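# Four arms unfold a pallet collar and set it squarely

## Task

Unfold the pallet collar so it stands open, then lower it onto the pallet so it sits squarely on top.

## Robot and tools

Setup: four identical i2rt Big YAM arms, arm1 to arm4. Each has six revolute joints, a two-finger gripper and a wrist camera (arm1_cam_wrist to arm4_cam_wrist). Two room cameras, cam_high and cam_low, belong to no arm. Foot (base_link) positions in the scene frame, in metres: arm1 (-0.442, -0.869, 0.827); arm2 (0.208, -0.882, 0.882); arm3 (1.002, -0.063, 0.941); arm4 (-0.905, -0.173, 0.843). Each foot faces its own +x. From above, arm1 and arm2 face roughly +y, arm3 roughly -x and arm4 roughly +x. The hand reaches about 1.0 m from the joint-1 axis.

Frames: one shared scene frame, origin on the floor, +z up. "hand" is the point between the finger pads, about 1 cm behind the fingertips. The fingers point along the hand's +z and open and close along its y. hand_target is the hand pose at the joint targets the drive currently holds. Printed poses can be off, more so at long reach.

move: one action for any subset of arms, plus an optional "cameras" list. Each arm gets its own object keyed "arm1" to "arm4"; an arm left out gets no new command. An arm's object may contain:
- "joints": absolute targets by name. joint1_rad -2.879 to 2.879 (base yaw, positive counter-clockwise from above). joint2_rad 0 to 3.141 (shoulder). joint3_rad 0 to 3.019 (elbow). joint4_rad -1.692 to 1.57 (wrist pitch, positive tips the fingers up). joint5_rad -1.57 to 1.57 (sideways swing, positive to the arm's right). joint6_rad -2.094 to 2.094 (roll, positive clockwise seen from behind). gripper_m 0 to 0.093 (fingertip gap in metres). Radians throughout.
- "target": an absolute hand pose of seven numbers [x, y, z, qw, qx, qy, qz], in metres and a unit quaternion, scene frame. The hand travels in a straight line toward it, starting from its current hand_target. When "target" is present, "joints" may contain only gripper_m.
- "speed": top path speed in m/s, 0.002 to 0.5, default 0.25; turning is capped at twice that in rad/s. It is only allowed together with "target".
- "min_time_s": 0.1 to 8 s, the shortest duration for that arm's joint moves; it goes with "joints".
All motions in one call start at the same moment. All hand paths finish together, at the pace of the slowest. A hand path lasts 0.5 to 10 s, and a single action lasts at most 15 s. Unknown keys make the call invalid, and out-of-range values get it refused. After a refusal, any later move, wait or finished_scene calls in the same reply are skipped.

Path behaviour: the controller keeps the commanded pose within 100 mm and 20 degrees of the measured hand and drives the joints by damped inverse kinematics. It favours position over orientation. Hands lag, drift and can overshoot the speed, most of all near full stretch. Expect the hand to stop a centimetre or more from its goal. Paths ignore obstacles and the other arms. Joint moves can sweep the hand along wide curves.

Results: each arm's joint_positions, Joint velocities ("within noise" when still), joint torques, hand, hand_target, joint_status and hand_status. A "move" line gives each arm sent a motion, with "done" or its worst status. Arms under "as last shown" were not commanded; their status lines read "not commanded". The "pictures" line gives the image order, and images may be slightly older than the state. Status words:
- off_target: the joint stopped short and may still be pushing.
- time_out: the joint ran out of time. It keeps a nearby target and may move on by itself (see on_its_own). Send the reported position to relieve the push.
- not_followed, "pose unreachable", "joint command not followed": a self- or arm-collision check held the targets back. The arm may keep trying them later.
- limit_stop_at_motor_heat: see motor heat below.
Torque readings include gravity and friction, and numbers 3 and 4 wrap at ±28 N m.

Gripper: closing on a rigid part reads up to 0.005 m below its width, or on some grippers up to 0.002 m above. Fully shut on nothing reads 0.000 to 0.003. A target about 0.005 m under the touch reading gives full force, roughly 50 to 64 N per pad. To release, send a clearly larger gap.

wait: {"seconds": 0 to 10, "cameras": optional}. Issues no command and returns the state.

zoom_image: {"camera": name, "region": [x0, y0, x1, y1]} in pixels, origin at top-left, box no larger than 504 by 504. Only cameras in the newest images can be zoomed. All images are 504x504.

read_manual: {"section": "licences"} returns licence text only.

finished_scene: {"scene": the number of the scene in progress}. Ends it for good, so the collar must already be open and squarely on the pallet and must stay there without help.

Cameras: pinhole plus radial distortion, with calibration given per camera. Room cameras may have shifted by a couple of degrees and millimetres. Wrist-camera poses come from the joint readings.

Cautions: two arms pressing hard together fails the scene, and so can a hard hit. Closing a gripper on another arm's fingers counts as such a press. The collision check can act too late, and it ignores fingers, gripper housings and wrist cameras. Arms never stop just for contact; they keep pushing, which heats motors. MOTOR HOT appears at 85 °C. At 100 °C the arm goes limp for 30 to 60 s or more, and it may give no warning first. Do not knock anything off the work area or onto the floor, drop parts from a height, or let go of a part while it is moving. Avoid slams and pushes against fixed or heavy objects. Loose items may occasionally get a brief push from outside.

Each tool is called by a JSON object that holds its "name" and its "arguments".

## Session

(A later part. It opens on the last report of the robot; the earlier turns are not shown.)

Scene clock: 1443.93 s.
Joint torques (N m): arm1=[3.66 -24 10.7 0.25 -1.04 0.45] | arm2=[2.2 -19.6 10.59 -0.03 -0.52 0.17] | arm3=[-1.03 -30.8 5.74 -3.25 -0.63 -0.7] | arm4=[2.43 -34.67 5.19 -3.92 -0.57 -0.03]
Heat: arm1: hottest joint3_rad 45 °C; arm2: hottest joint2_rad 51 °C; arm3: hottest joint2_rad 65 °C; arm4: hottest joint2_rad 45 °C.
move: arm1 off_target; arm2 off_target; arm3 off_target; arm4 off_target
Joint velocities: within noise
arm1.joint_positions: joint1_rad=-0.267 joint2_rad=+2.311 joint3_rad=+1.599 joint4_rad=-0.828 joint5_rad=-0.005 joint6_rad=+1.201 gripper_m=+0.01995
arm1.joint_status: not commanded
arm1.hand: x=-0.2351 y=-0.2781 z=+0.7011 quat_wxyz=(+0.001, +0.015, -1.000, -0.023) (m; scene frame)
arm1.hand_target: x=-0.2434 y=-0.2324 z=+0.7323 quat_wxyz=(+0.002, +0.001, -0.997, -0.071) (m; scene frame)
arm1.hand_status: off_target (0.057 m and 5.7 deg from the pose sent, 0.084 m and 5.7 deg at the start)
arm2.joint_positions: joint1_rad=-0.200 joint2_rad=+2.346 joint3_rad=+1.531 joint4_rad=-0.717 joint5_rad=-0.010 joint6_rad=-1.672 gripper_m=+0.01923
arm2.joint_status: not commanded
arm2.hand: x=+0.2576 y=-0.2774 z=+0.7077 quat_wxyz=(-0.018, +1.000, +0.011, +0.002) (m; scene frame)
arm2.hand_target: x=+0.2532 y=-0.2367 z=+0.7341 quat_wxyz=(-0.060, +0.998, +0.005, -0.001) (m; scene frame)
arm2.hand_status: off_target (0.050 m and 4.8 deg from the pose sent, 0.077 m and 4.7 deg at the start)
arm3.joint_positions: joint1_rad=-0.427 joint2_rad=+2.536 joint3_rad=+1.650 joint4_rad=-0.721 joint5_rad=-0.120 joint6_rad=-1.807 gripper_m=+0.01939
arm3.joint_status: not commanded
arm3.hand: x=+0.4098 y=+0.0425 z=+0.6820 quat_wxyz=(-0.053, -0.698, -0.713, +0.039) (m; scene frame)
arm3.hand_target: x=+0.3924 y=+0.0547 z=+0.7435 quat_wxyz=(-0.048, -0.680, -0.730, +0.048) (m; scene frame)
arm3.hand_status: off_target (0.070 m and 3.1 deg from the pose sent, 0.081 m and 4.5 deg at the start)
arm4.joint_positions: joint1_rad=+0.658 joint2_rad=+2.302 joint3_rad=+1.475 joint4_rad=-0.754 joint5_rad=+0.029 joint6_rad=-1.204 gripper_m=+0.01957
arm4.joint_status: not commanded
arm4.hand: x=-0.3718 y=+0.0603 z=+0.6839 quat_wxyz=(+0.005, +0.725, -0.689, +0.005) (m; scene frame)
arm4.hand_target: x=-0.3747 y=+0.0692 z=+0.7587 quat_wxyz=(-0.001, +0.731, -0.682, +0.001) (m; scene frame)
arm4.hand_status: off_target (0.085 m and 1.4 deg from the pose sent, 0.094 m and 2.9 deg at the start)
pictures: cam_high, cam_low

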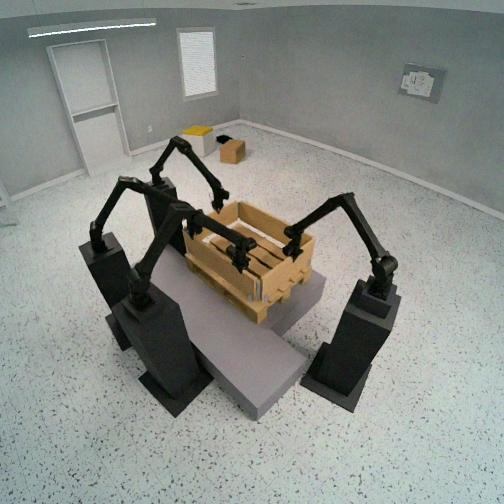

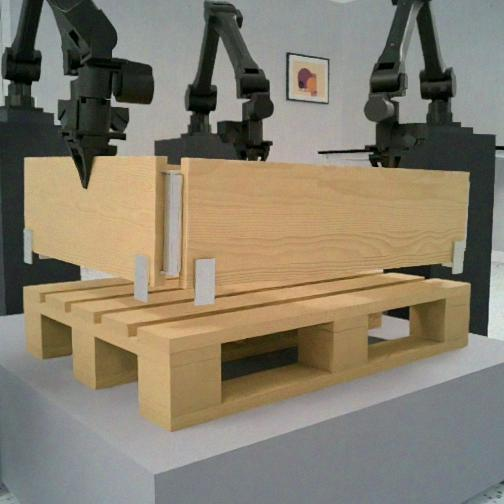

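{"name": "move", "arguments": {"arm1": {"target": [-0.2485, -0.229, 0.680, 0, 0, 0.9976, 0.07], "speed": 0.05}, "arm2": {"target": [0.248, -0.233, 0.685, -0.06, 0.998, 0.005, 0], "speed": 0.05}, "arm3": {"target": [0.392, 0.058, 0.710, 0.0509, 0.6791, 0.7307, -0.0474], "speed": 0.05}, "arm4": {"target": [-0.375, 0.072, 0.745, 0, -0.7314, 0.682, 0], "speed": 0.05}, "cameras": ["cam_high", "cam_low"]}}

{"name": "zoom_image", "arguments": {"camera": "cam_high", "region": [230, 270, 290, 330]}}

{"name": "zoom_image", "arguments": {"camera": "cam_high", "region": [165, 230, 225, 290]}}

{"name": "zoom_image", "arguments": {"camera": "cam_low", "region": [0, 220, 100, 320]}}

{"name": "zoom_image", "arguments": {"camera": "cam_low", "region": [100, 230, 220, 350]}}

{"name": "zoom_image", "arguments": {"camera": "cam_low", "region": [400, 220, 500, 320]}}

Scene clock: 1483.67 s.
Joint torques (N m): arm1=[3.6 -22.07 9.66 1.24 -0.56 0.45] | arm2=[2.61 -19.08 9.58 0.51 -0.12 0.19] | arm3=[-0.91 -29.74 4.29 -2.44 -0.67 -0.65] | arm4=[2.26 -32.67 5.34 -3.1 -0.02 -0.01]
Heat: arm1: hottest joint3_rad 46 °C; arm2: hottest joint2_rad 50 °C; arm3: hottest joint2_rad 63 °C; arm4: hottest joint2_rad 46 °C.
move: arm1 off_target; arm2 off_target; arm3 off_target; arm4 off_target
Joint velocities: within noise
arm1.joint_positions: joint1_rad=-0.261 joint2_rad=+2.362 joint3_rad=+1.610 joint4_rad=-0.772 joint5_rad=-0.016 joint6_rad=+1.209 gripper_m=+0.01992
arm1.joint_status: not commanded
arm1.hand: x=-0.2391 y=-0.2709 z=+0.6739 quat_wxyz=(+0.004, +0.014, -0.999, -0.032) (m; scene frame)
arm1.hand_target: x=-0.2498 y=-0.2315 z=+0.6824 quat_wxyz=(+0.001, +0.001, -0.997, -0.071) (m; scene frame)
arm1.hand_status: off_target (0.043 m and 4.7 deg from the pose sent, 0.055 m and 5.7 deg at the start)
arm2.joint_positions: joint1_rad=-0.196 joint2_rad=+2.424 joint3_rad=+1.565 joint4_rad=-0.664 joint5_rad=-0.019 joint6_rad=-1.664 gripper_m=+0.01904
arm2.joint_status: not commanded
arm2.hand: x=+0.2538 y=-0.2710 z=+0.6714 quat_wxyz=(-0.023, +1.000, +0.009, -0.002) (m; scene frame)
arm2.hand_target: x=+0.2477 y=-0.2349 z=+0.6871 quat_wxyz=(-0.060, +0.998, +0.005, -0.001) (m; scene frame)
arm2.hand_status: off_target (0.041 m and 4.3 deg from the pose sent, 0.051 m and 4.8 deg at the start)
arm3.joint_positions: joint1_rad=-0.433 joint2_rad=+2.601 joint3_rad=+1.702 joint4_rad=-0.707 joint5_rad=-0.119 joint6_rad=-1.818 gripper_m=+0.01939
arm3.joint_status: not commanded
arm3.hand: x=+0.4049 y=+0.0476 z=+0.6556 quat_wxyz=(-0.052, -0.696, -0.715, +0.039) (m; scene frame)
arm3.hand_target: x=+0.3918 y=+0.0579 z=+0.7067 quat_wxyz=(-0.049, -0.680, -0.730, +0.048) (m; scene frame)
arm3.hand_status: off_target (0.057 m and 2.8 deg from the pose sent, 0.036 m and 3.1 deg at the start)
arm4.joint_positions: joint1_rad=+0.665 joint2_rad=+2.314 joint3_rad=+1.475 joint4_rad=-0.745 joint5_rad=+0.012 joint6_rad=-1.203 gripper_m=+0.01957
arm4.joint_status: not commanded
arm4.hand: x=-0.3759 y=+0.0662 z=+0.6769 quat_wxyz=(+0.003, +0.727, -0.687, -0.003) (m; scene frame)
arm4.hand_target: x=-0.3745 y=+0.0721 z=+0.7390 quat_wxyz=(-0.001, +0.731, -0.682, +0.000) (m; scene frame)
arm4.hand_status: off_target (0.068 m and 0.9 deg from the pose sent, 0.062 m and 1.4 deg at the start)
pictures: cam_high, cam_low

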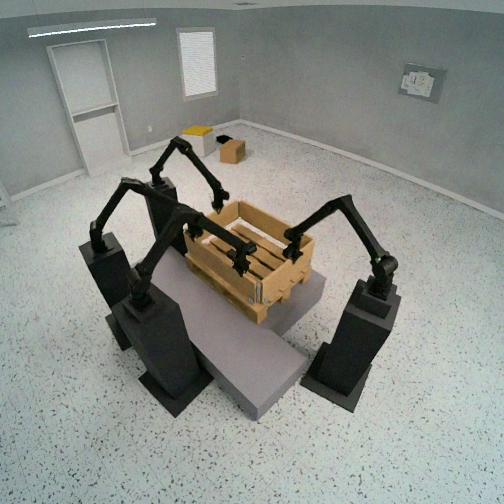

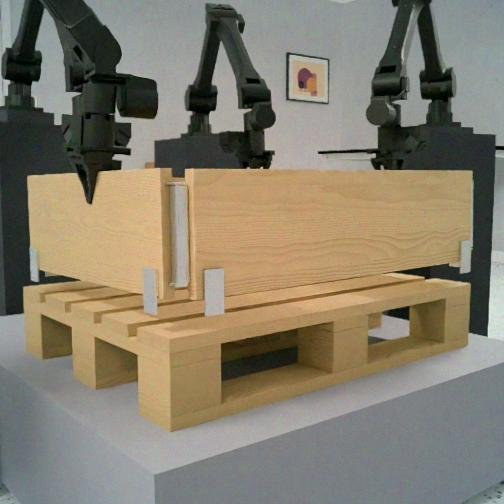

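Scaled by 8.400 from the camera's 504x504 image, which has a finer 720x720 frame.

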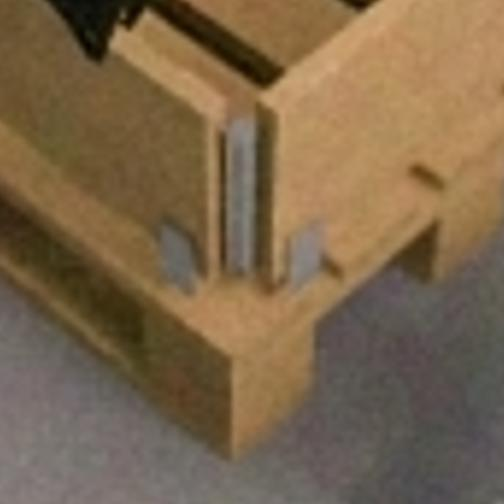

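Scaled by 8.400 from the camera's 504x504 image, which has a finer 720x720 frame.

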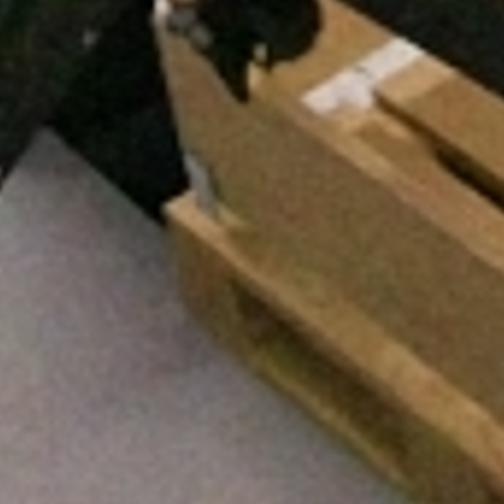

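Scaled by 5.040 from the camera's 504x504 image, which has a finer 720x720 frame.

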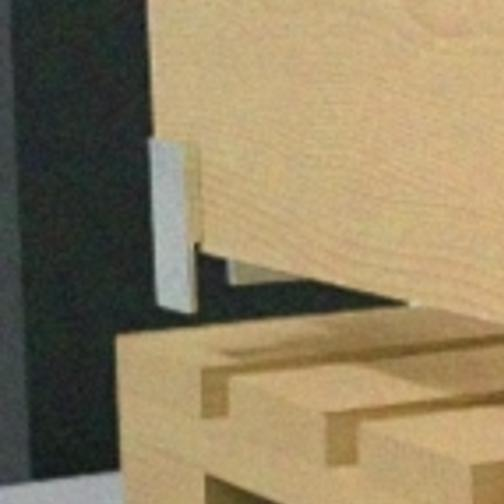

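Scaled by 4.200 from the camera's 504x504 image, which has a finer 720x720 frame.

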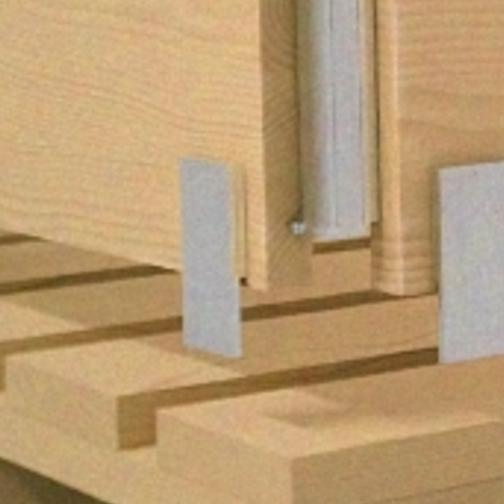

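Scaled by 5.040 from the camera's 504x504 image, which has a finer 720x720 frame.

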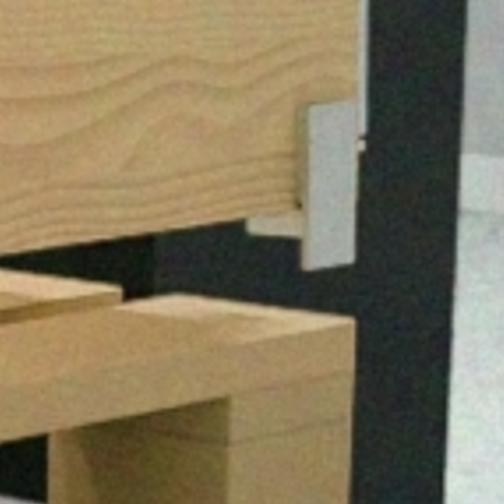

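{"name": "move", "arguments": {"arm1": {"target": [-0.230, -0.266, 0.6824, 0, 0, 0.9976, 0.07], "speed": 0.05}, "arm2": {"target": [0.264, -0.268, 0.6871, -0.06, 0.998, 0.005, 0], "speed": 0.05}, "arm3": {"target": [0.404, 0.030, 0.7067, 0.0502, 0.6898, 0.7207, -0.0481], "speed": 0.05}, "arm4": {"target": [-0.3625, 0.050, 0.739, 0, -0.7181, 0.6959, 0], "speed": 0.05}, "cameras": ["cam_high", "cam_low"]}}

{"name": "zoom_image", "arguments": {"camera": "cam_high", "region": [230, 270, 290, 330]}}

{"name": "zoom_image", "arguments": {"camera": "cam_high", "region": [165, 230, 225, 290]}}

{"name": "zoom_image", "arguments": {"camera": "cam_low", "region": [0, 220, 100, 320]}}

{"name": "zoom_image", "arguments": {"camera": "cam_low", "region": [110, 230, 230, 350]}}

{"name": "zoom_image", "arguments": {"camera": "cam_low", "region": [400, 220, 500, 320]}}

Scene clock: 1519.00 s.
Joint torques (N m): arm1=[1.79 -26.75 5.26 1.18 -0.37 0.17] | arm2=[1.08 -22.24 4.93 0.32 -0.13 0.02] | arm3=[0.5 -31.79 1.77 -2.28 -0.76 -0.21] | arm4=[0.97 -32.5 5.85 -3.22 -0.01 0.19]
Heat: arm1: hottest joint3_rad 45 °C; arm2: hottest joint2_rad 54 °C; arm3: hottest joint2_rad 63 °C; arm4: hottest joint2_rad 51 °C.
move: arm1 off_target; arm2 off_target; arm3 off_target; arm4 off_target
Joint velocities: within noise
arm1.joint_positions: joint1_rad=-0.284 joint2_rad=+2.361 joint3_rad=+1.560 joint4_rad=-0.720 joint5_rad=-0.025 joint6_rad=+1.189 gripper_m=+0.01990
arm1.joint_status: not commanded
arm1.hand: x=-0.2313 y=-0.2871 z=+0.6606 quat_wxyz=(+0.007, +0.012, -0.999, -0.035) (m; scene frame)
arm1.hand_target: x=-0.2301 y=-0.2666 z=+0.6829 quat_wxyz=(+0.001, +0.000, -0.998, -0.070) (m; scene frame)
arm1.hand_status: off_target (0.030 m and 4.3 deg from the pose sent, 0.013 m and 4.7 deg at the start)
arm2.joint_positions: joint1_rad=-0.205 joint2_rad=+2.423 joint3_rad=+1.497 joint4_rad=-0.587 joint5_rad=-0.021 joint6_rad=-1.675 gripper_m=+0.01904
arm2.joint_status: not commanded
arm2.hand: x=+0.2577 y=-0.2892 z=+0.6563 quat_wxyz=(-0.028, +1.000, +0.010, -0.003) (m; scene frame)
arm2.hand_target: x=+0.2641 y=-0.2686 z=+0.6867 quat_wxyz=(-0.060, +0.998, +0.005, +0.000) (m; scene frame)
arm2.hand_status: off_target (0.038 m and 3.7 deg from the pose sent, 0.019 m and 4.3 deg at the start)
arm3.joint_positions: joint1_rad=-0.410 joint2_rad=+2.603 joint3_rad=+1.664 joint4_rad=-0.657 joint5_rad=-0.120 joint6_rad=-1.792 gripper_m=+0.01939
arm3.joint_status: not commanded
arm3.hand: x=+0.4116 y=+0.0317 z=+0.6458 quat_wxyz=(-0.049, -0.697, -0.714, +0.041) (m; scene frame)
arm3.hand_target: x=+0.4032 y=+0.0301 z=+0.7012 quat_wxyz=(-0.050, -0.690, -0.721, +0.048) (m; scene frame)
arm3.hand_status: off_target (0.061 m and 1.3 deg from the pose sent, 0.054 m and 1.4 deg at the start)
arm4.joint_positions: joint1_rad=+0.634 joint2_rad=+2.327 joint3_rad=+1.475 joint4_rad=-0.733 joint5_rad=+0.012 joint6_rad=-1.226 gripper_m=+0.01955
arm4.joint_status: not commanded
arm4.hand: x=-0.3695 y=+0.0497 z=+0.6698 quat_wxyz=(+0.003, +0.724, -0.690, -0.004) (m; scene frame)
arm4.hand_target: x=-0.3623 y=+0.0502 z=+0.7331 quat_wxyz=(-0.001, +0.718, -0.696, +0.000) (m; scene frame)
arm4.hand_status: off_target (0.070 m and 1.1 deg from the pose sent, 0.066 m and 1.5 deg at the start)
pictures: cam_high, cam_low

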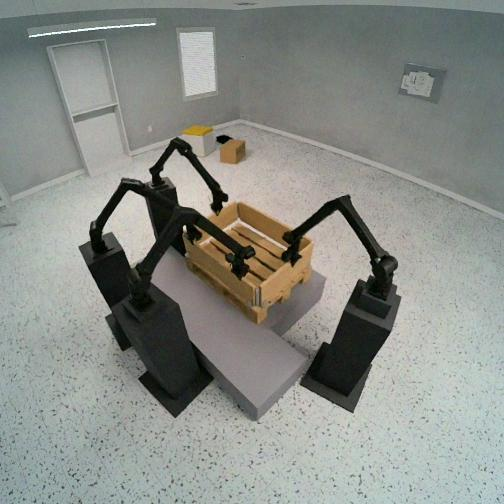

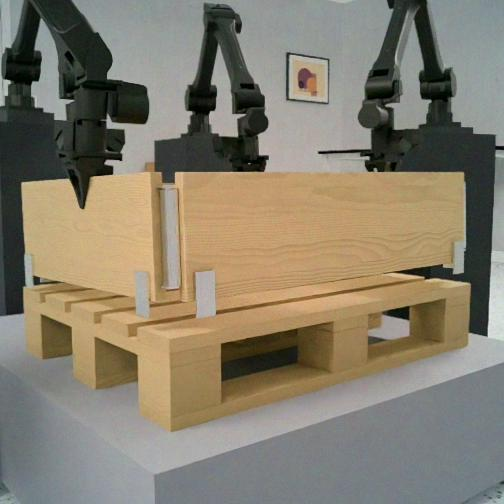

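Scaled by 8.400 from the camera's 504x504 image, which has a finer 720x720 frame.

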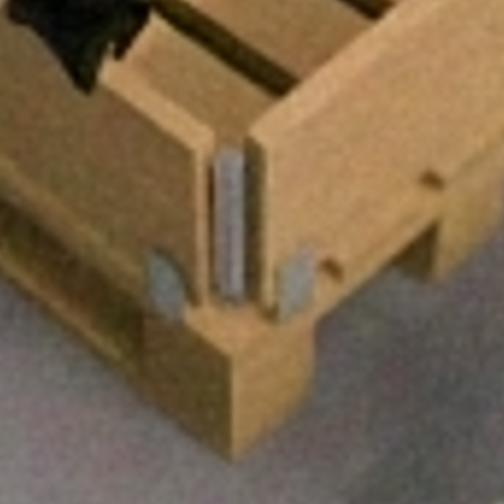

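Scaled by 8.400 from the camera's 504x504 image, which has a finer 720x720 frame.

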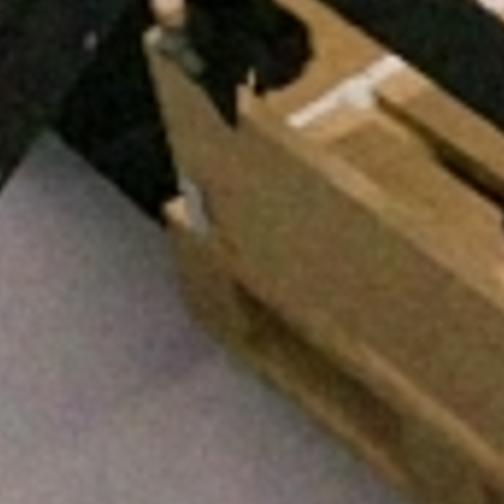

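Scaled by 5.040 from the camera's 504x504 image, which has a finer 720x720 frame.

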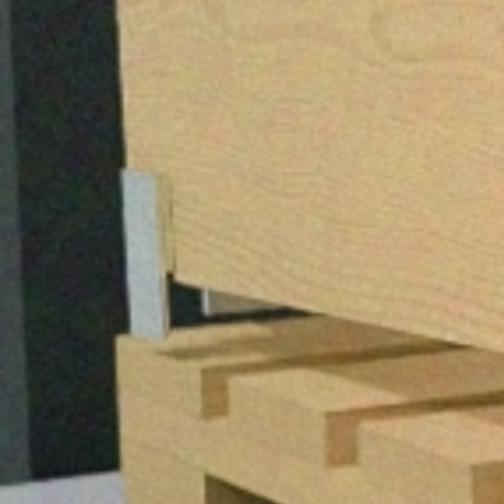

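Scaled by 4.200 from the camera's 504x504 image, which has a finer 720x720 frame.

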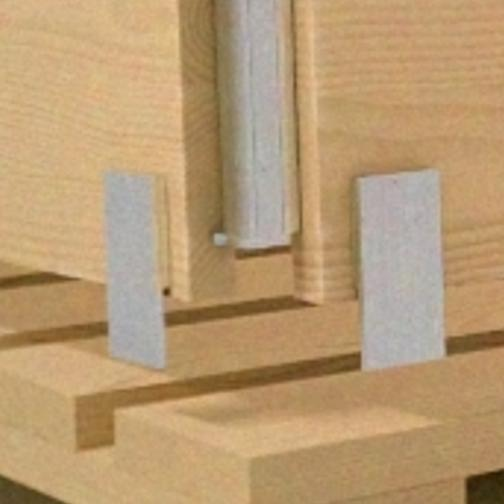

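Scaled by 5.040 from the camera's 504x504 image, which has a finer 720x720 frame.

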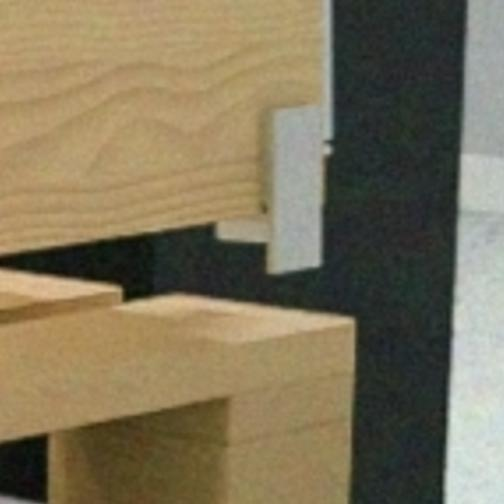

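{"name": "move", "arguments": {"arm1": {"target": [-0.231, -0.242, 0.685, 0, 0, 0.9976, 0.07], "speed": 0.05}, "arm2": {"target": [0.264, -0.244, 0.689, -0.06, 0.998, 0.005, 0], "speed": 0.05}, "arm3": {"target": [0.411, 0.048, 0.7012, 0.0496, 0.6992, 0.7116, -0.0487], "speed": 0.05}, "arm4": {"target": [-0.356, 0.0625, 0.733, 0, -0.709, 0.7052, 0], "speed": 0.05}, "cameras": ["cam_high", "cam_low"]}}

{"name": "zoom_image", "arguments": {"camera": "cam_high", "region": [230, 270, 290, 330]}}

{"name": "zoom_image", "arguments": {"camera": "cam_high", "region": [165, 230, 225, 290]}}

{"name": "zoom_image", "arguments": {"camera": "cam_low", "region": [0, 220, 100, 320]}}

{"name": "zoom_image", "arguments": {"camera": "cam_low", "region": [110, 230, 230, 350]}}

{"name": "zoom_image", "arguments": {"camera": "cam_low", "region": [400, 220, 500, 320]}}

Scene clock: 1563.80 s.
Joint torques (N m): arm1=[2.61 -23.47 9.96 0.35 -0.43 0.32] | arm2=[1.32 -20.13 9.52 -0.35 -0.13 0.07] | arm3=[-1.03 -30.8 1.8 -1.85 -0.24 -0.32] | arm4=[2.14 -31.79 7.28 -3.56 -0.28 0.36]
Heat: arm1: hottest joint2_rad 42 °C; arm2: hottest joint2_rad 52 °C; arm3: hottest joint2_rad 66 °C; arm4: hottest joint2_rad 44 °C.
move: arm1 off_target; arm2 off_target; arm3 off_target; arm4 off_target
Joint velocities: within noise
arm1.joint_positions: joint1_rad=-0.281 joint2_rad=+2.361 joint3_rad=+1.572 joint4_rad=-0.740 joint5_rad=-0.022 joint6_rad=+1.189 gripper_m=+0.01990
arm1.joint_status: not commanded
arm1.hand: x=-0.2322 y=-0.2850 z=+0.6639 quat_wxyz=(+0.007, +0.014, -0.999, -0.031) (m; scene frame)
arm1.hand_target: x=-0.2320 y=-0.2445 z=+0.6873 quat_wxyz=(+0.001, +0.001, -0.997, -0.071) (m; scene frame)
arm1.hand_status: off_target (0.048 m and 4.8 deg from the pose sent, 0.051 m and 4.4 deg at the start)
arm2.joint_positions: joint1_rad=-0.205 joint2_rad=+2.423 joint3_rad=+1.521 joint4_rad=-0.623 joint5_rad=-0.021 joint6_rad=-1.677 gripper_m=+0.01904
arm2.joint_status: not commanded
arm2.hand: x=+0.2580 y=-0.2848 z=+0.6617 quat_wxyz=(-0.022, +1.000, +0.011, -0.003) (m; scene frame)
arm2.hand_target: x=+0.2640 y=-0.2461 z=+0.6908 quat_wxyz=(-0.060, +0.998, +0.005, +0.000) (m; scene frame)
arm2.hand_status: off_target (0.049 m and 4.4 deg from the pose sent, 0.056 m and 3.7 deg at the start)
arm3.joint_positions: joint1_rad=-0.420 joint2_rad=+2.603 joint3_rad=+1.652 joint4_rad=-0.647 joint5_rad=-0.131 joint6_rad=-1.787 gripper_m=+0.01939
arm3.joint_status: not commanded
arm3.hand: x=+0.4166 y=+0.0353 z=+0.6434 quat_wxyz=(-0.053, -0.702, -0.708, +0.045) (m; scene frame)
arm3.hand_target: x=+0.4104 y=+0.0478 z=+0.6960 quat_wxyz=(-0.049, -0.699, -0.711, +0.049) (m; scene frame)
arm3.hand_status: off_target (0.059 m and 0.7 deg from the pose sent, 0.058 m and 0.9 deg at the start)
arm4.joint_positions: joint1_rad=+0.636 joint2_rad=+2.343 joint3_rad=+1.494 joint4_rad=-0.731 joint5_rad=+0.019 joint6_rad=-1.204 gripper_m=+0.01954
arm4.joint_status: not commanded
arm4.hand: x=-0.3643 y=+0.0522 z=+0.6657 quat_wxyz=(+0.003, +0.717, -0.697, +0.001) (m; scene frame)
arm4.hand_target: x=-0.3561 y=+0.0622 z=+0.7283 quat_wxyz=(-0.002, +0.709, -0.705, +0.001) (m; scene frame)
arm4.hand_status: off_target (0.069 m and 1.4 deg from the pose sent, 0.066 m and 2.5 deg at the start)
pictures: cam_high, cam_low

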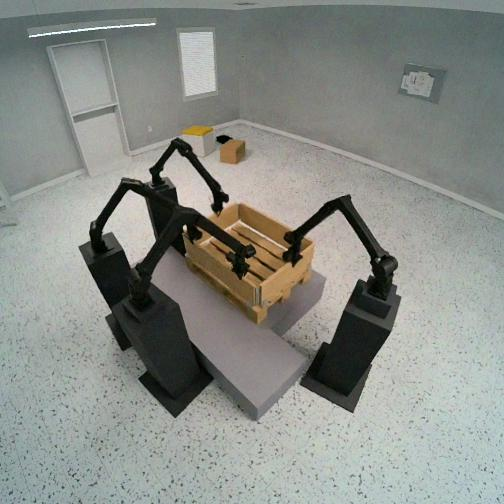

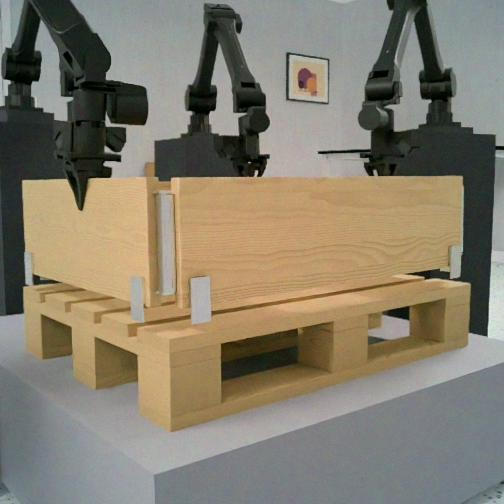

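Scaled by 8.400 from the camera's 504x504 image, which has a finer 720x720 frame.

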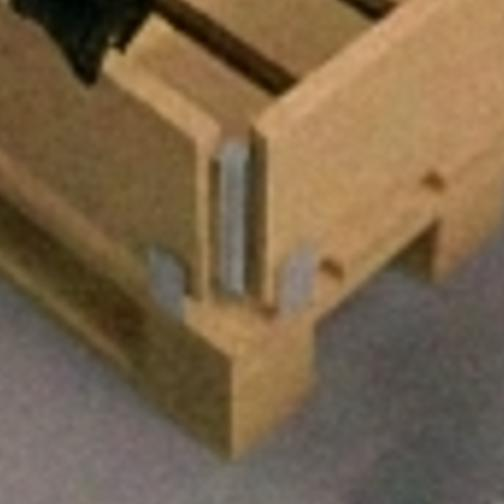

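Scaled by 8.400 from the camera's 504x504 image, which has a finer 720x720 frame.

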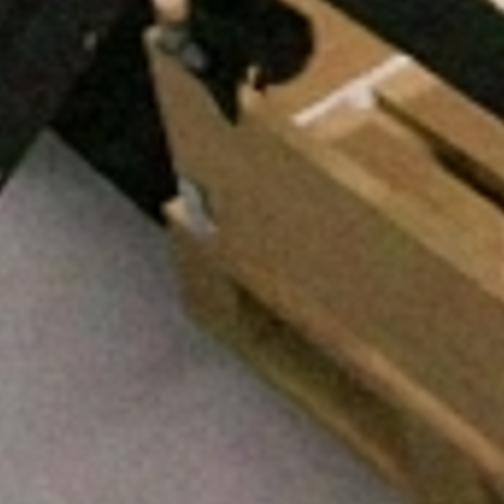

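Scaled by 5.040 from the camera's 504x504 image, which has a finer 720x720 frame.

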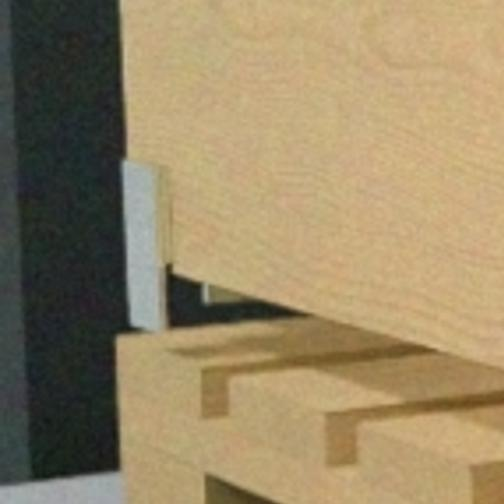

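Scaled by 4.200 from the camera's 504x504 image, which has a finer 720x720 frame.

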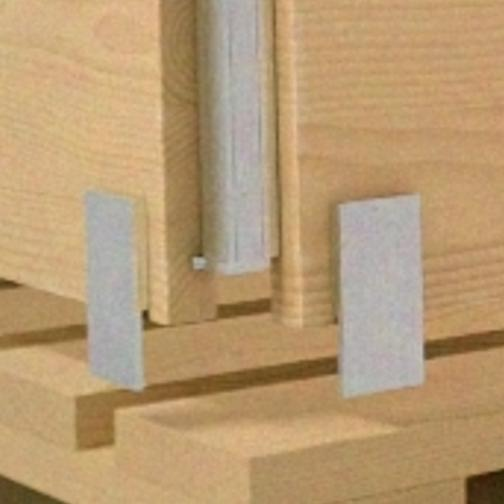

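Scaled by 5.040 from the camera's 504x504 image, which has a finer 720x720 frame.

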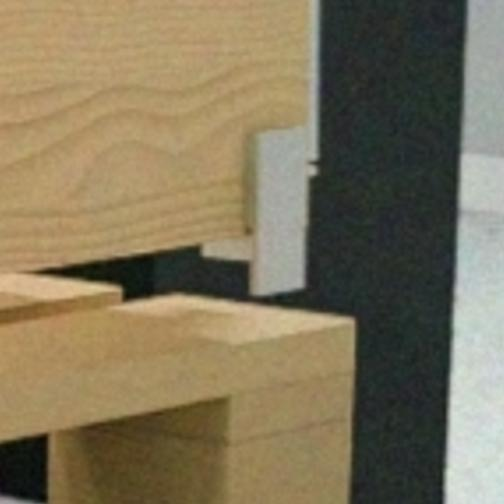

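{"name": "move", "arguments": {"arm1": {"target": [-0.232, -0.2445, 0.654, 0, 0, 0.9976, 0.07], "speed": 0.05}, "arm2": {"target": [0.264, -0.246, 0.659, -0.06, 0.998, 0.005, 0], "speed": 0.05}, "arm3": {"target": [0.412, 0.048, 0.677, 0.0496, 0.6992, 0.7116, -0.0487], "speed": 0.05}, "arm4": {"target": [-0.3555, 0.0622, 0.707, 0, -0.709, 0.7052, 0], "speed": 0.05}, "cameras": ["cam_high", "cam_low"]}}

{"name": "zoom_image", "arguments": {"camera": "cam_high", "region": [230, 270, 290, 330]}}

{"name": "zoom_image", "arguments": {"camera": "cam_high", "region": [165, 230, 225, 290]}}

{"name": "zoom_image", "arguments": {"camera": "cam_low", "region": [0, 220, 100, 320]}}

{"name": "zoom_image", "arguments": {"camera": "cam_low", "region": [110, 230, 230, 350]}}

{"name": "zoom_image", "arguments": {"camera": "cam_low", "region": [400, 220, 500, 320]}}

Scene clock: 1587.97 s.
Joint torques (N m): arm1=[2.84 -22.36 9.24 1.09 -0.52 0.31] | arm2=[1.38 -19.02 9.07 0.47 -0.16 0.07] | arm3=[-0.85 -29.51 2.82 -2.04 -0.35 -0.43] | arm4=[2.02 -31.38 6.12 -2.91 -0.32 0.28]
Heat: arm1: hottest joint2_rad 43 °C; arm2: hottest joint2_rad 52 °C; arm3: hottest joint2_rad 66 °C; arm4: hottest joint2_rad 49 °C.
move: arm1 off_target; arm2 off_target; arm3 off_target; arm4 off_target
Joint velocities: within noise
arm1.joint_positions: joint1_rad=-0.280 joint2_rad=+2.398 joint3_rad=+1.582 joint4_rad=-0.712 joint5_rad=-0.020 joint6_rad=+1.189 gripper_m=+0.01990
arm1.joint_status: not commanded
arm1.hand: x=-0.2323 y=-0.2842 z=+0.6451 quat_wxyz=(+0.006, +0.014, -0.999, -0.031) (m; scene frame)
arm1.hand_target: x=-0.2329 y=-0.2467 z=+0.6561 quat_wxyz=(+0.001, +0.001, -0.998, -0.070) (m; scene frame)
arm1.hand_status: off_target (0.041 m and 4.8 deg from the pose sent, 0.042 m and 4.8 deg at the start)
arm2.joint_positions: joint1_rad=-0.205 joint2_rad=+2.459 joint3_rad=+1.536 joint4_rad=-0.603 joint5_rad=-0.020 joint6_rad=-1.677 gripper_m=+0.01904
arm2.joint_status: not commanded
arm2.hand: x=+0.2584 y=-0.2846 z=+0.6447 quat_wxyz=(-0.022, +1.000, +0.011, -0.003) (m; scene frame)
arm2.hand_target: x=+0.2640 y=-0.2479 z=+0.6611 quat_wxyz=(-0.060, +0.998, +0.005, +0.000) (m; scene frame)
arm2.hand_status: off_target (0.041 m and 4.5 deg from the pose sent, 0.039 m and 4.4 deg at the start)
arm3.joint_positions: joint1_rad=-0.421 joint2_rad=+2.627 joint3_rad=+1.652 joint4_rad=-0.616 joint5_rad=-0.129 joint6_rad=-1.778 gripper_m=+0.01939
arm3.joint_status: not commanded
arm3.hand: x=+0.4198 y=+0.0354 z=+0.6289 quat_wxyz=(-0.050, -0.706, -0.705, +0.046) (m; scene frame)
arm3.hand_target: x=+0.4118 y=+0.0477 z=+0.6735 quat_wxyz=(-0.049, -0.699, -0.711, +0.049) (m; scene frame)
arm3.hand_status: off_target (0.050 m and 1.1 deg from the pose sent, 0.036 m and 0.7 deg at the start)
arm4.joint_positions: joint1_rad=+0.636 joint2_rad=+2.383 joint3_rad=+1.514 joint4_rad=-0.710 joint5_rad=+0.021 joint6_rad=-1.196 gripper_m=+0.01953
arm4.joint_status: not commanded
arm4.hand: x=-0.3612 y=+0.0535 z=+0.6480 quat_wxyz=(+0.003, +0.714, -0.700, +0.002) (m; scene frame)
arm4.hand_target: x=-0.3553 y=+0.0621 z=+0.7030 quat_wxyz=(-0.001, +0.709, -0.705, +0.001) (m; scene frame)
arm4.hand_status: off_target (0.060 m and 1.0 deg from the pose sent, 0.043 m and 1.4 deg at the start)
pictures: cam_high, cam_low

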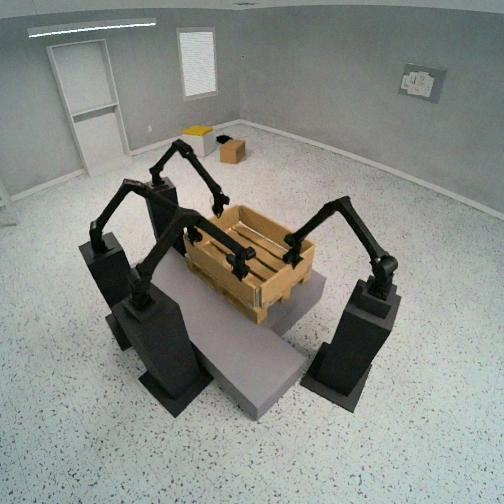

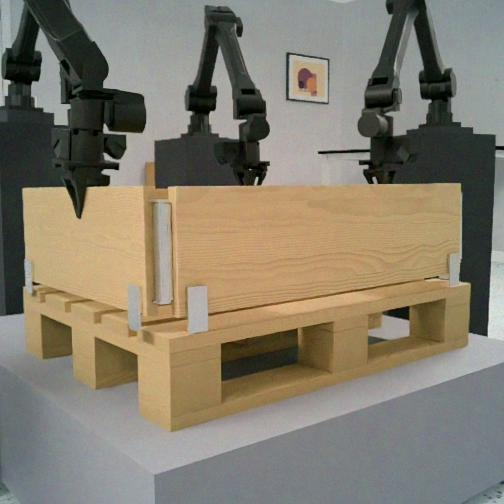

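Scaled by 8.400 from the camera's 504x504 image, which has a finer 720x720 frame.

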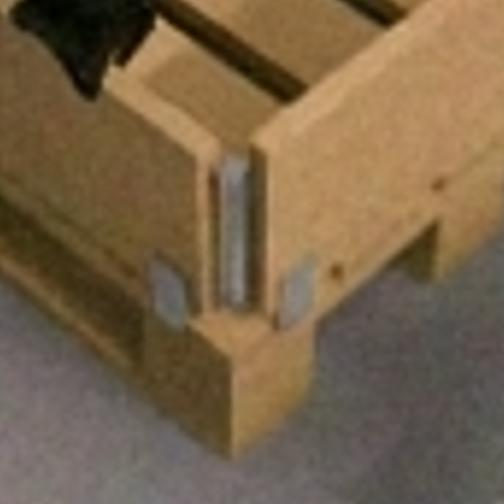

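Scaled by 8.400 from the camera's 504x504 image, which has a finer 720x720 frame.

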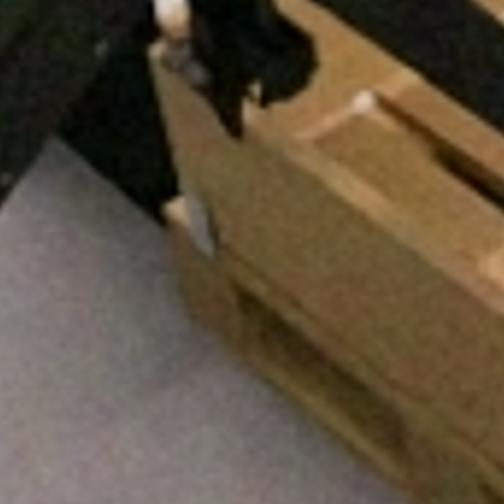

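Scaled by 5.040 from the camera's 504x504 image, which has a finer 720x720 frame.

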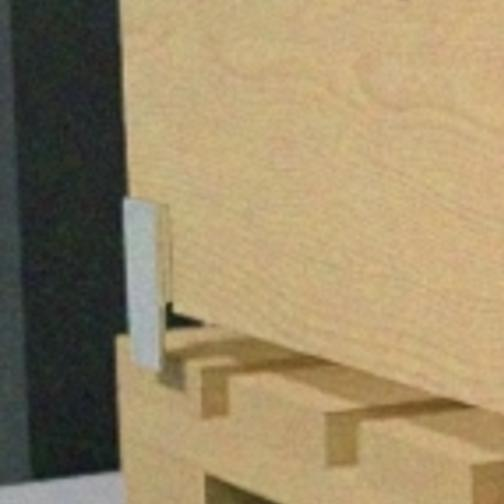

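Scaled by 4.200 from the camera's 504x504 image, which has a finer 720x720 frame.

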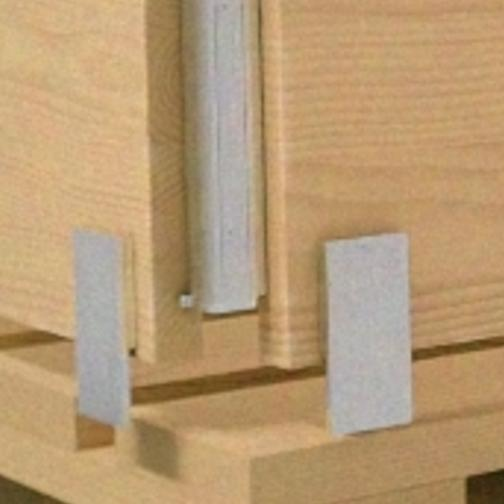

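Scaled by 5.040 from the camera's 504x504 image, which has a finer 720x720 frame.

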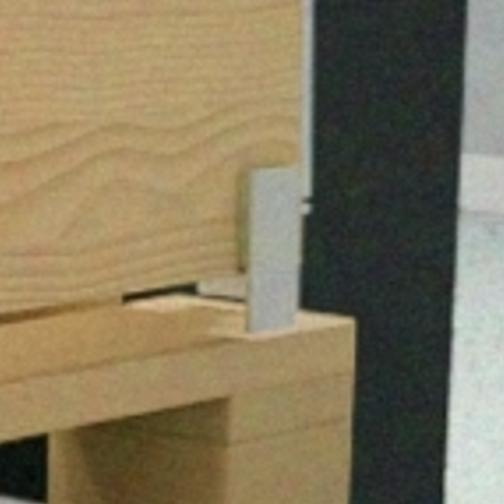

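{"name": "move", "arguments": {"arm1": {"target": [-0.247, -0.237, 0.658, 0, 0, 0.9976, 0.07], "speed": 0.05}, "arm2": {"target": [0.2495, -0.238, 0.663, -0.06, 0.998, 0.005, 0], "speed": 0.05}, "arm3": {"target": [0.401, 0.055, 0.6755, 0.0498, 0.6961, 0.7146, -0.0485], "speed": 0.05}, "arm4": {"target": [-0.366, 0.0695, 0.705, 0, -0.712, 0.7022, 0], "speed": 0.05}, "cameras": ["cam_high", "cam_low"]}}

{"name": "zoom_image", "arguments": {"camera": "cam_high", "region": [230, 270, 290, 330]}}

{"name": "zoom_image", "arguments": {"camera": "cam_high", "region": [165, 230, 225, 290]}}

{"name": "zoom_image", "arguments": {"camera": "cam_low", "region": [0, 220, 100, 320]}}

{"name": "zoom_image", "arguments": {"camera": "cam_low", "region": [110, 230, 230, 350]}}

{"name": "zoom_image", "arguments": {"camera": "cam_low", "region": [400, 220, 500, 320]}}

Scene clock: 1625.93 s.
Joint torques (N m): arm1=[3.66 -23.18 9.52 0.77 -0.56 0.46] | arm2=[2.32 -19.49 9.68 -0.05 -0.11 0.21] | arm3=[-1.26 -29.27 4.37 -2.7 -0.3 -0.57] | arm4=[3.19 -32.03 4.71 -2.48 -0.4 0.25]
Heat: arm1: hottest joint2_rad 46 °C; arm2: hottest joint2_rad 50 °C; arm3: hottest joint2_rad 59 °C; arm4: hottest joint2_rad 44 °C.
move: arm1 off_target; arm2 off_target; arm3 off_target; arm4 off_target
Joint velocities: within noise
arm1.joint_positions: joint1_rad=-0.267 joint2_rad=+2.401 joint3_rad=+1.582 joint4_rad=-0.711 joint5_rad=-0.017 joint6_rad=+1.199 gripper_m=+0.01990
arm1.joint_status: not commanded
arm1.hand: x=-0.2393 y=-0.2822 z=+0.6436 quat_wxyz=(+0.005, +0.016, -0.999, -0.030) (m; scene frame)
arm1.hand_target: x=-0.2482 y=-0.2397 z=+0.6604 quat_wxyz=(+0.002, +0.001, -0.997, -0.071) (m; scene frame)
arm1.hand_status: off_target (0.048 m and 5.0 deg from the pose sent, 0.051 m and 4.8 deg at the start)
arm2.joint_positions: joint1_rad=-0.195 joint2_rad=+2.470 joint3_rad=+1.552 joint4_rad=-0.606 joint5_rad=-0.020 joint6_rad=-1.668 gripper_m=+0.01904
arm2.joint_status: not commanded
arm2.hand: x=+0.2530 y=-0.2801 z=+0.6419 quat_wxyz=(-0.023, +1.000, +0.011, -0.003) (m; scene frame)
arm2.hand_target: x=+0.2491 y=-0.2402 z=+0.6651 quat_wxyz=(-0.061, +0.998, +0.005, -0.001) (m; scene frame)
arm2.hand_status: off_target (0.047 m and 4.4 deg from the pose sent, 0.051 m and 4.5 deg at the start)
arm3.joint_positions: joint1_rad=-0.428 joint2_rad=+2.648 joint3_rad=+1.683 joint4_rad=-0.621 joint5_rad=-0.130 joint6_rad=-1.778 gripper_m=+0.01939
arm3.joint_status: not commanded
arm3.hand: x=+0.4136 y=+0.0405 z=+0.6236 quat_wxyz=(-0.048, -0.708, -0.703, +0.048) (m; scene frame)
arm3.hand_target: x=+0.4007 y=+0.0548 z=+0.6723 quat_wxyz=(-0.048, -0.697, -0.714, +0.050) (m; scene frame)
arm3.hand_status: off_target (0.055 m and 1.9 deg from the pose sent, 0.054 m and 1.6 deg at the start)
arm4.joint_positions: joint1_rad=+0.642 joint2_rad=+2.386 joint3_rad=+1.509 joint4_rad=-0.707 joint5_rad=+0.023 joint6_rad=-1.185 gripper_m=+0.01953
arm4.joint_status: not commanded
arm4.hand: x=-0.3655 y=+0.0548 z=+0.6447 quat_wxyz=(+0.006, +0.713, -0.702, +0.001) (m; scene frame)
arm4.hand_target: x=-0.3656 y=+0.0692 z=+0.7001 quat_wxyz=(-0.001, +0.712, -0.702, +0.000) (m; scene frame)
arm4.hand_status: off_target (0.062 m and 0.7 deg from the pose sent, 0.059 m and 0.5 deg at the start)
pictures: cam_high, cam_low

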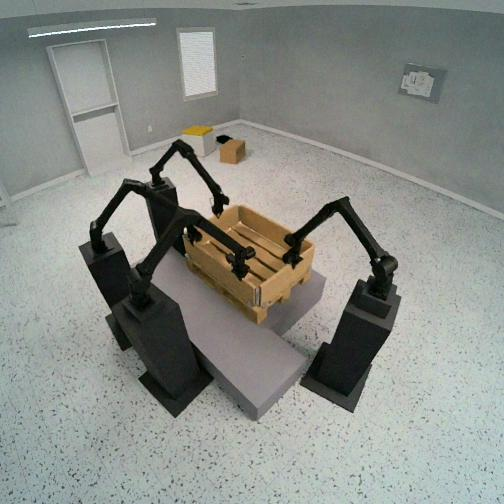

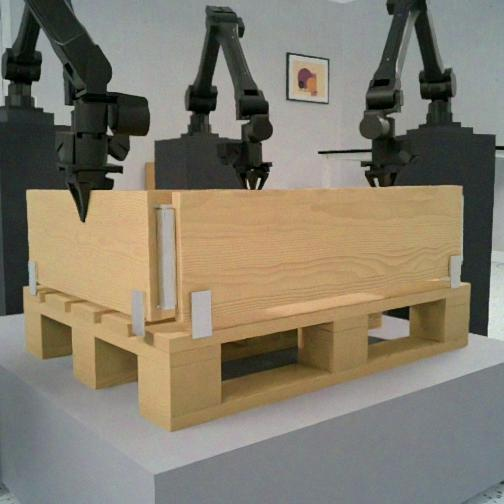

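Scaled by 8.400 from the camera's 504x504 image, which has a finer 720x720 frame.

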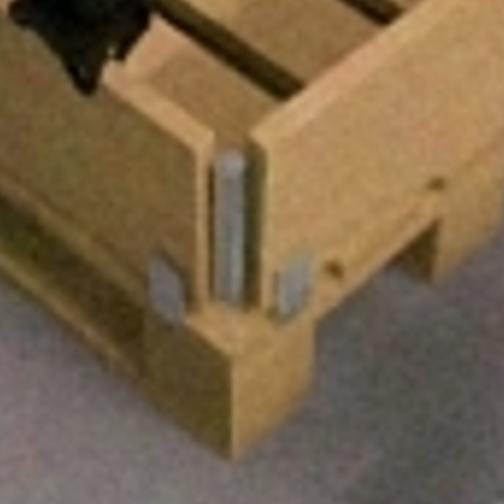

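Scaled by 8.400 from the camera's 504x504 image, which has a finer 720x720 frame.

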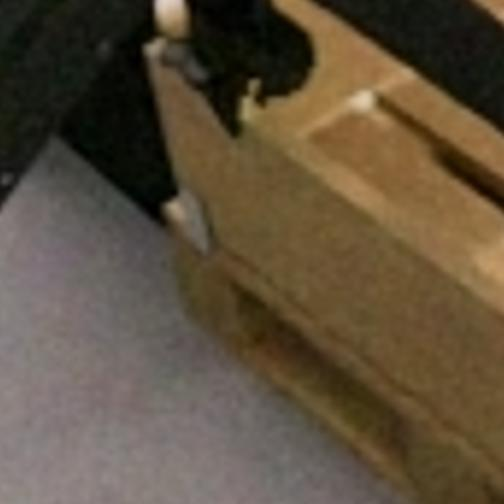

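Scaled by 5.040 from the camera's 504x504 image, which has a finer 720x720 frame.

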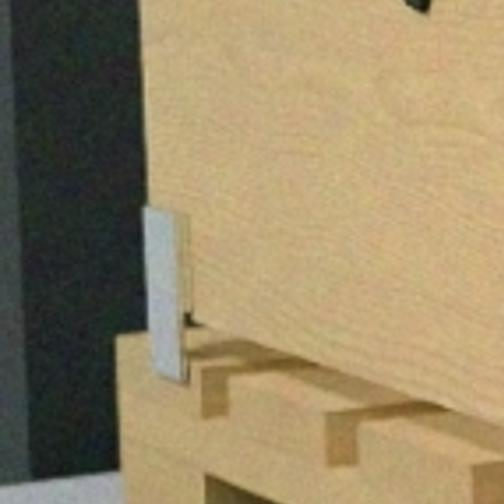

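Scaled by 4.200 from the camera's 504x504 image, which has a finer 720x720 frame.

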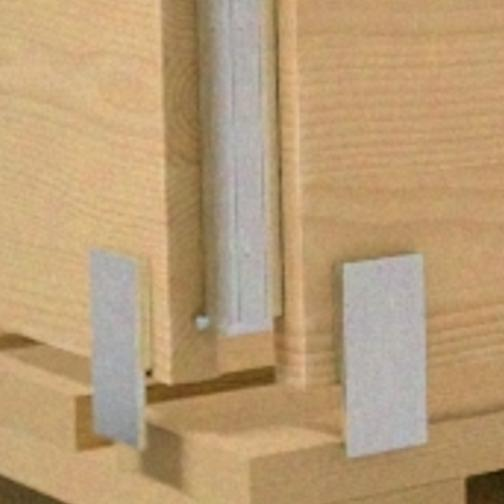

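Scaled by 5.040 from the camera's 504x504 image, which has a finer 720x720 frame.

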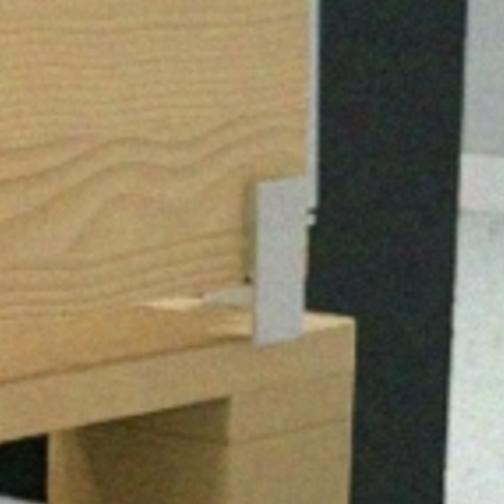

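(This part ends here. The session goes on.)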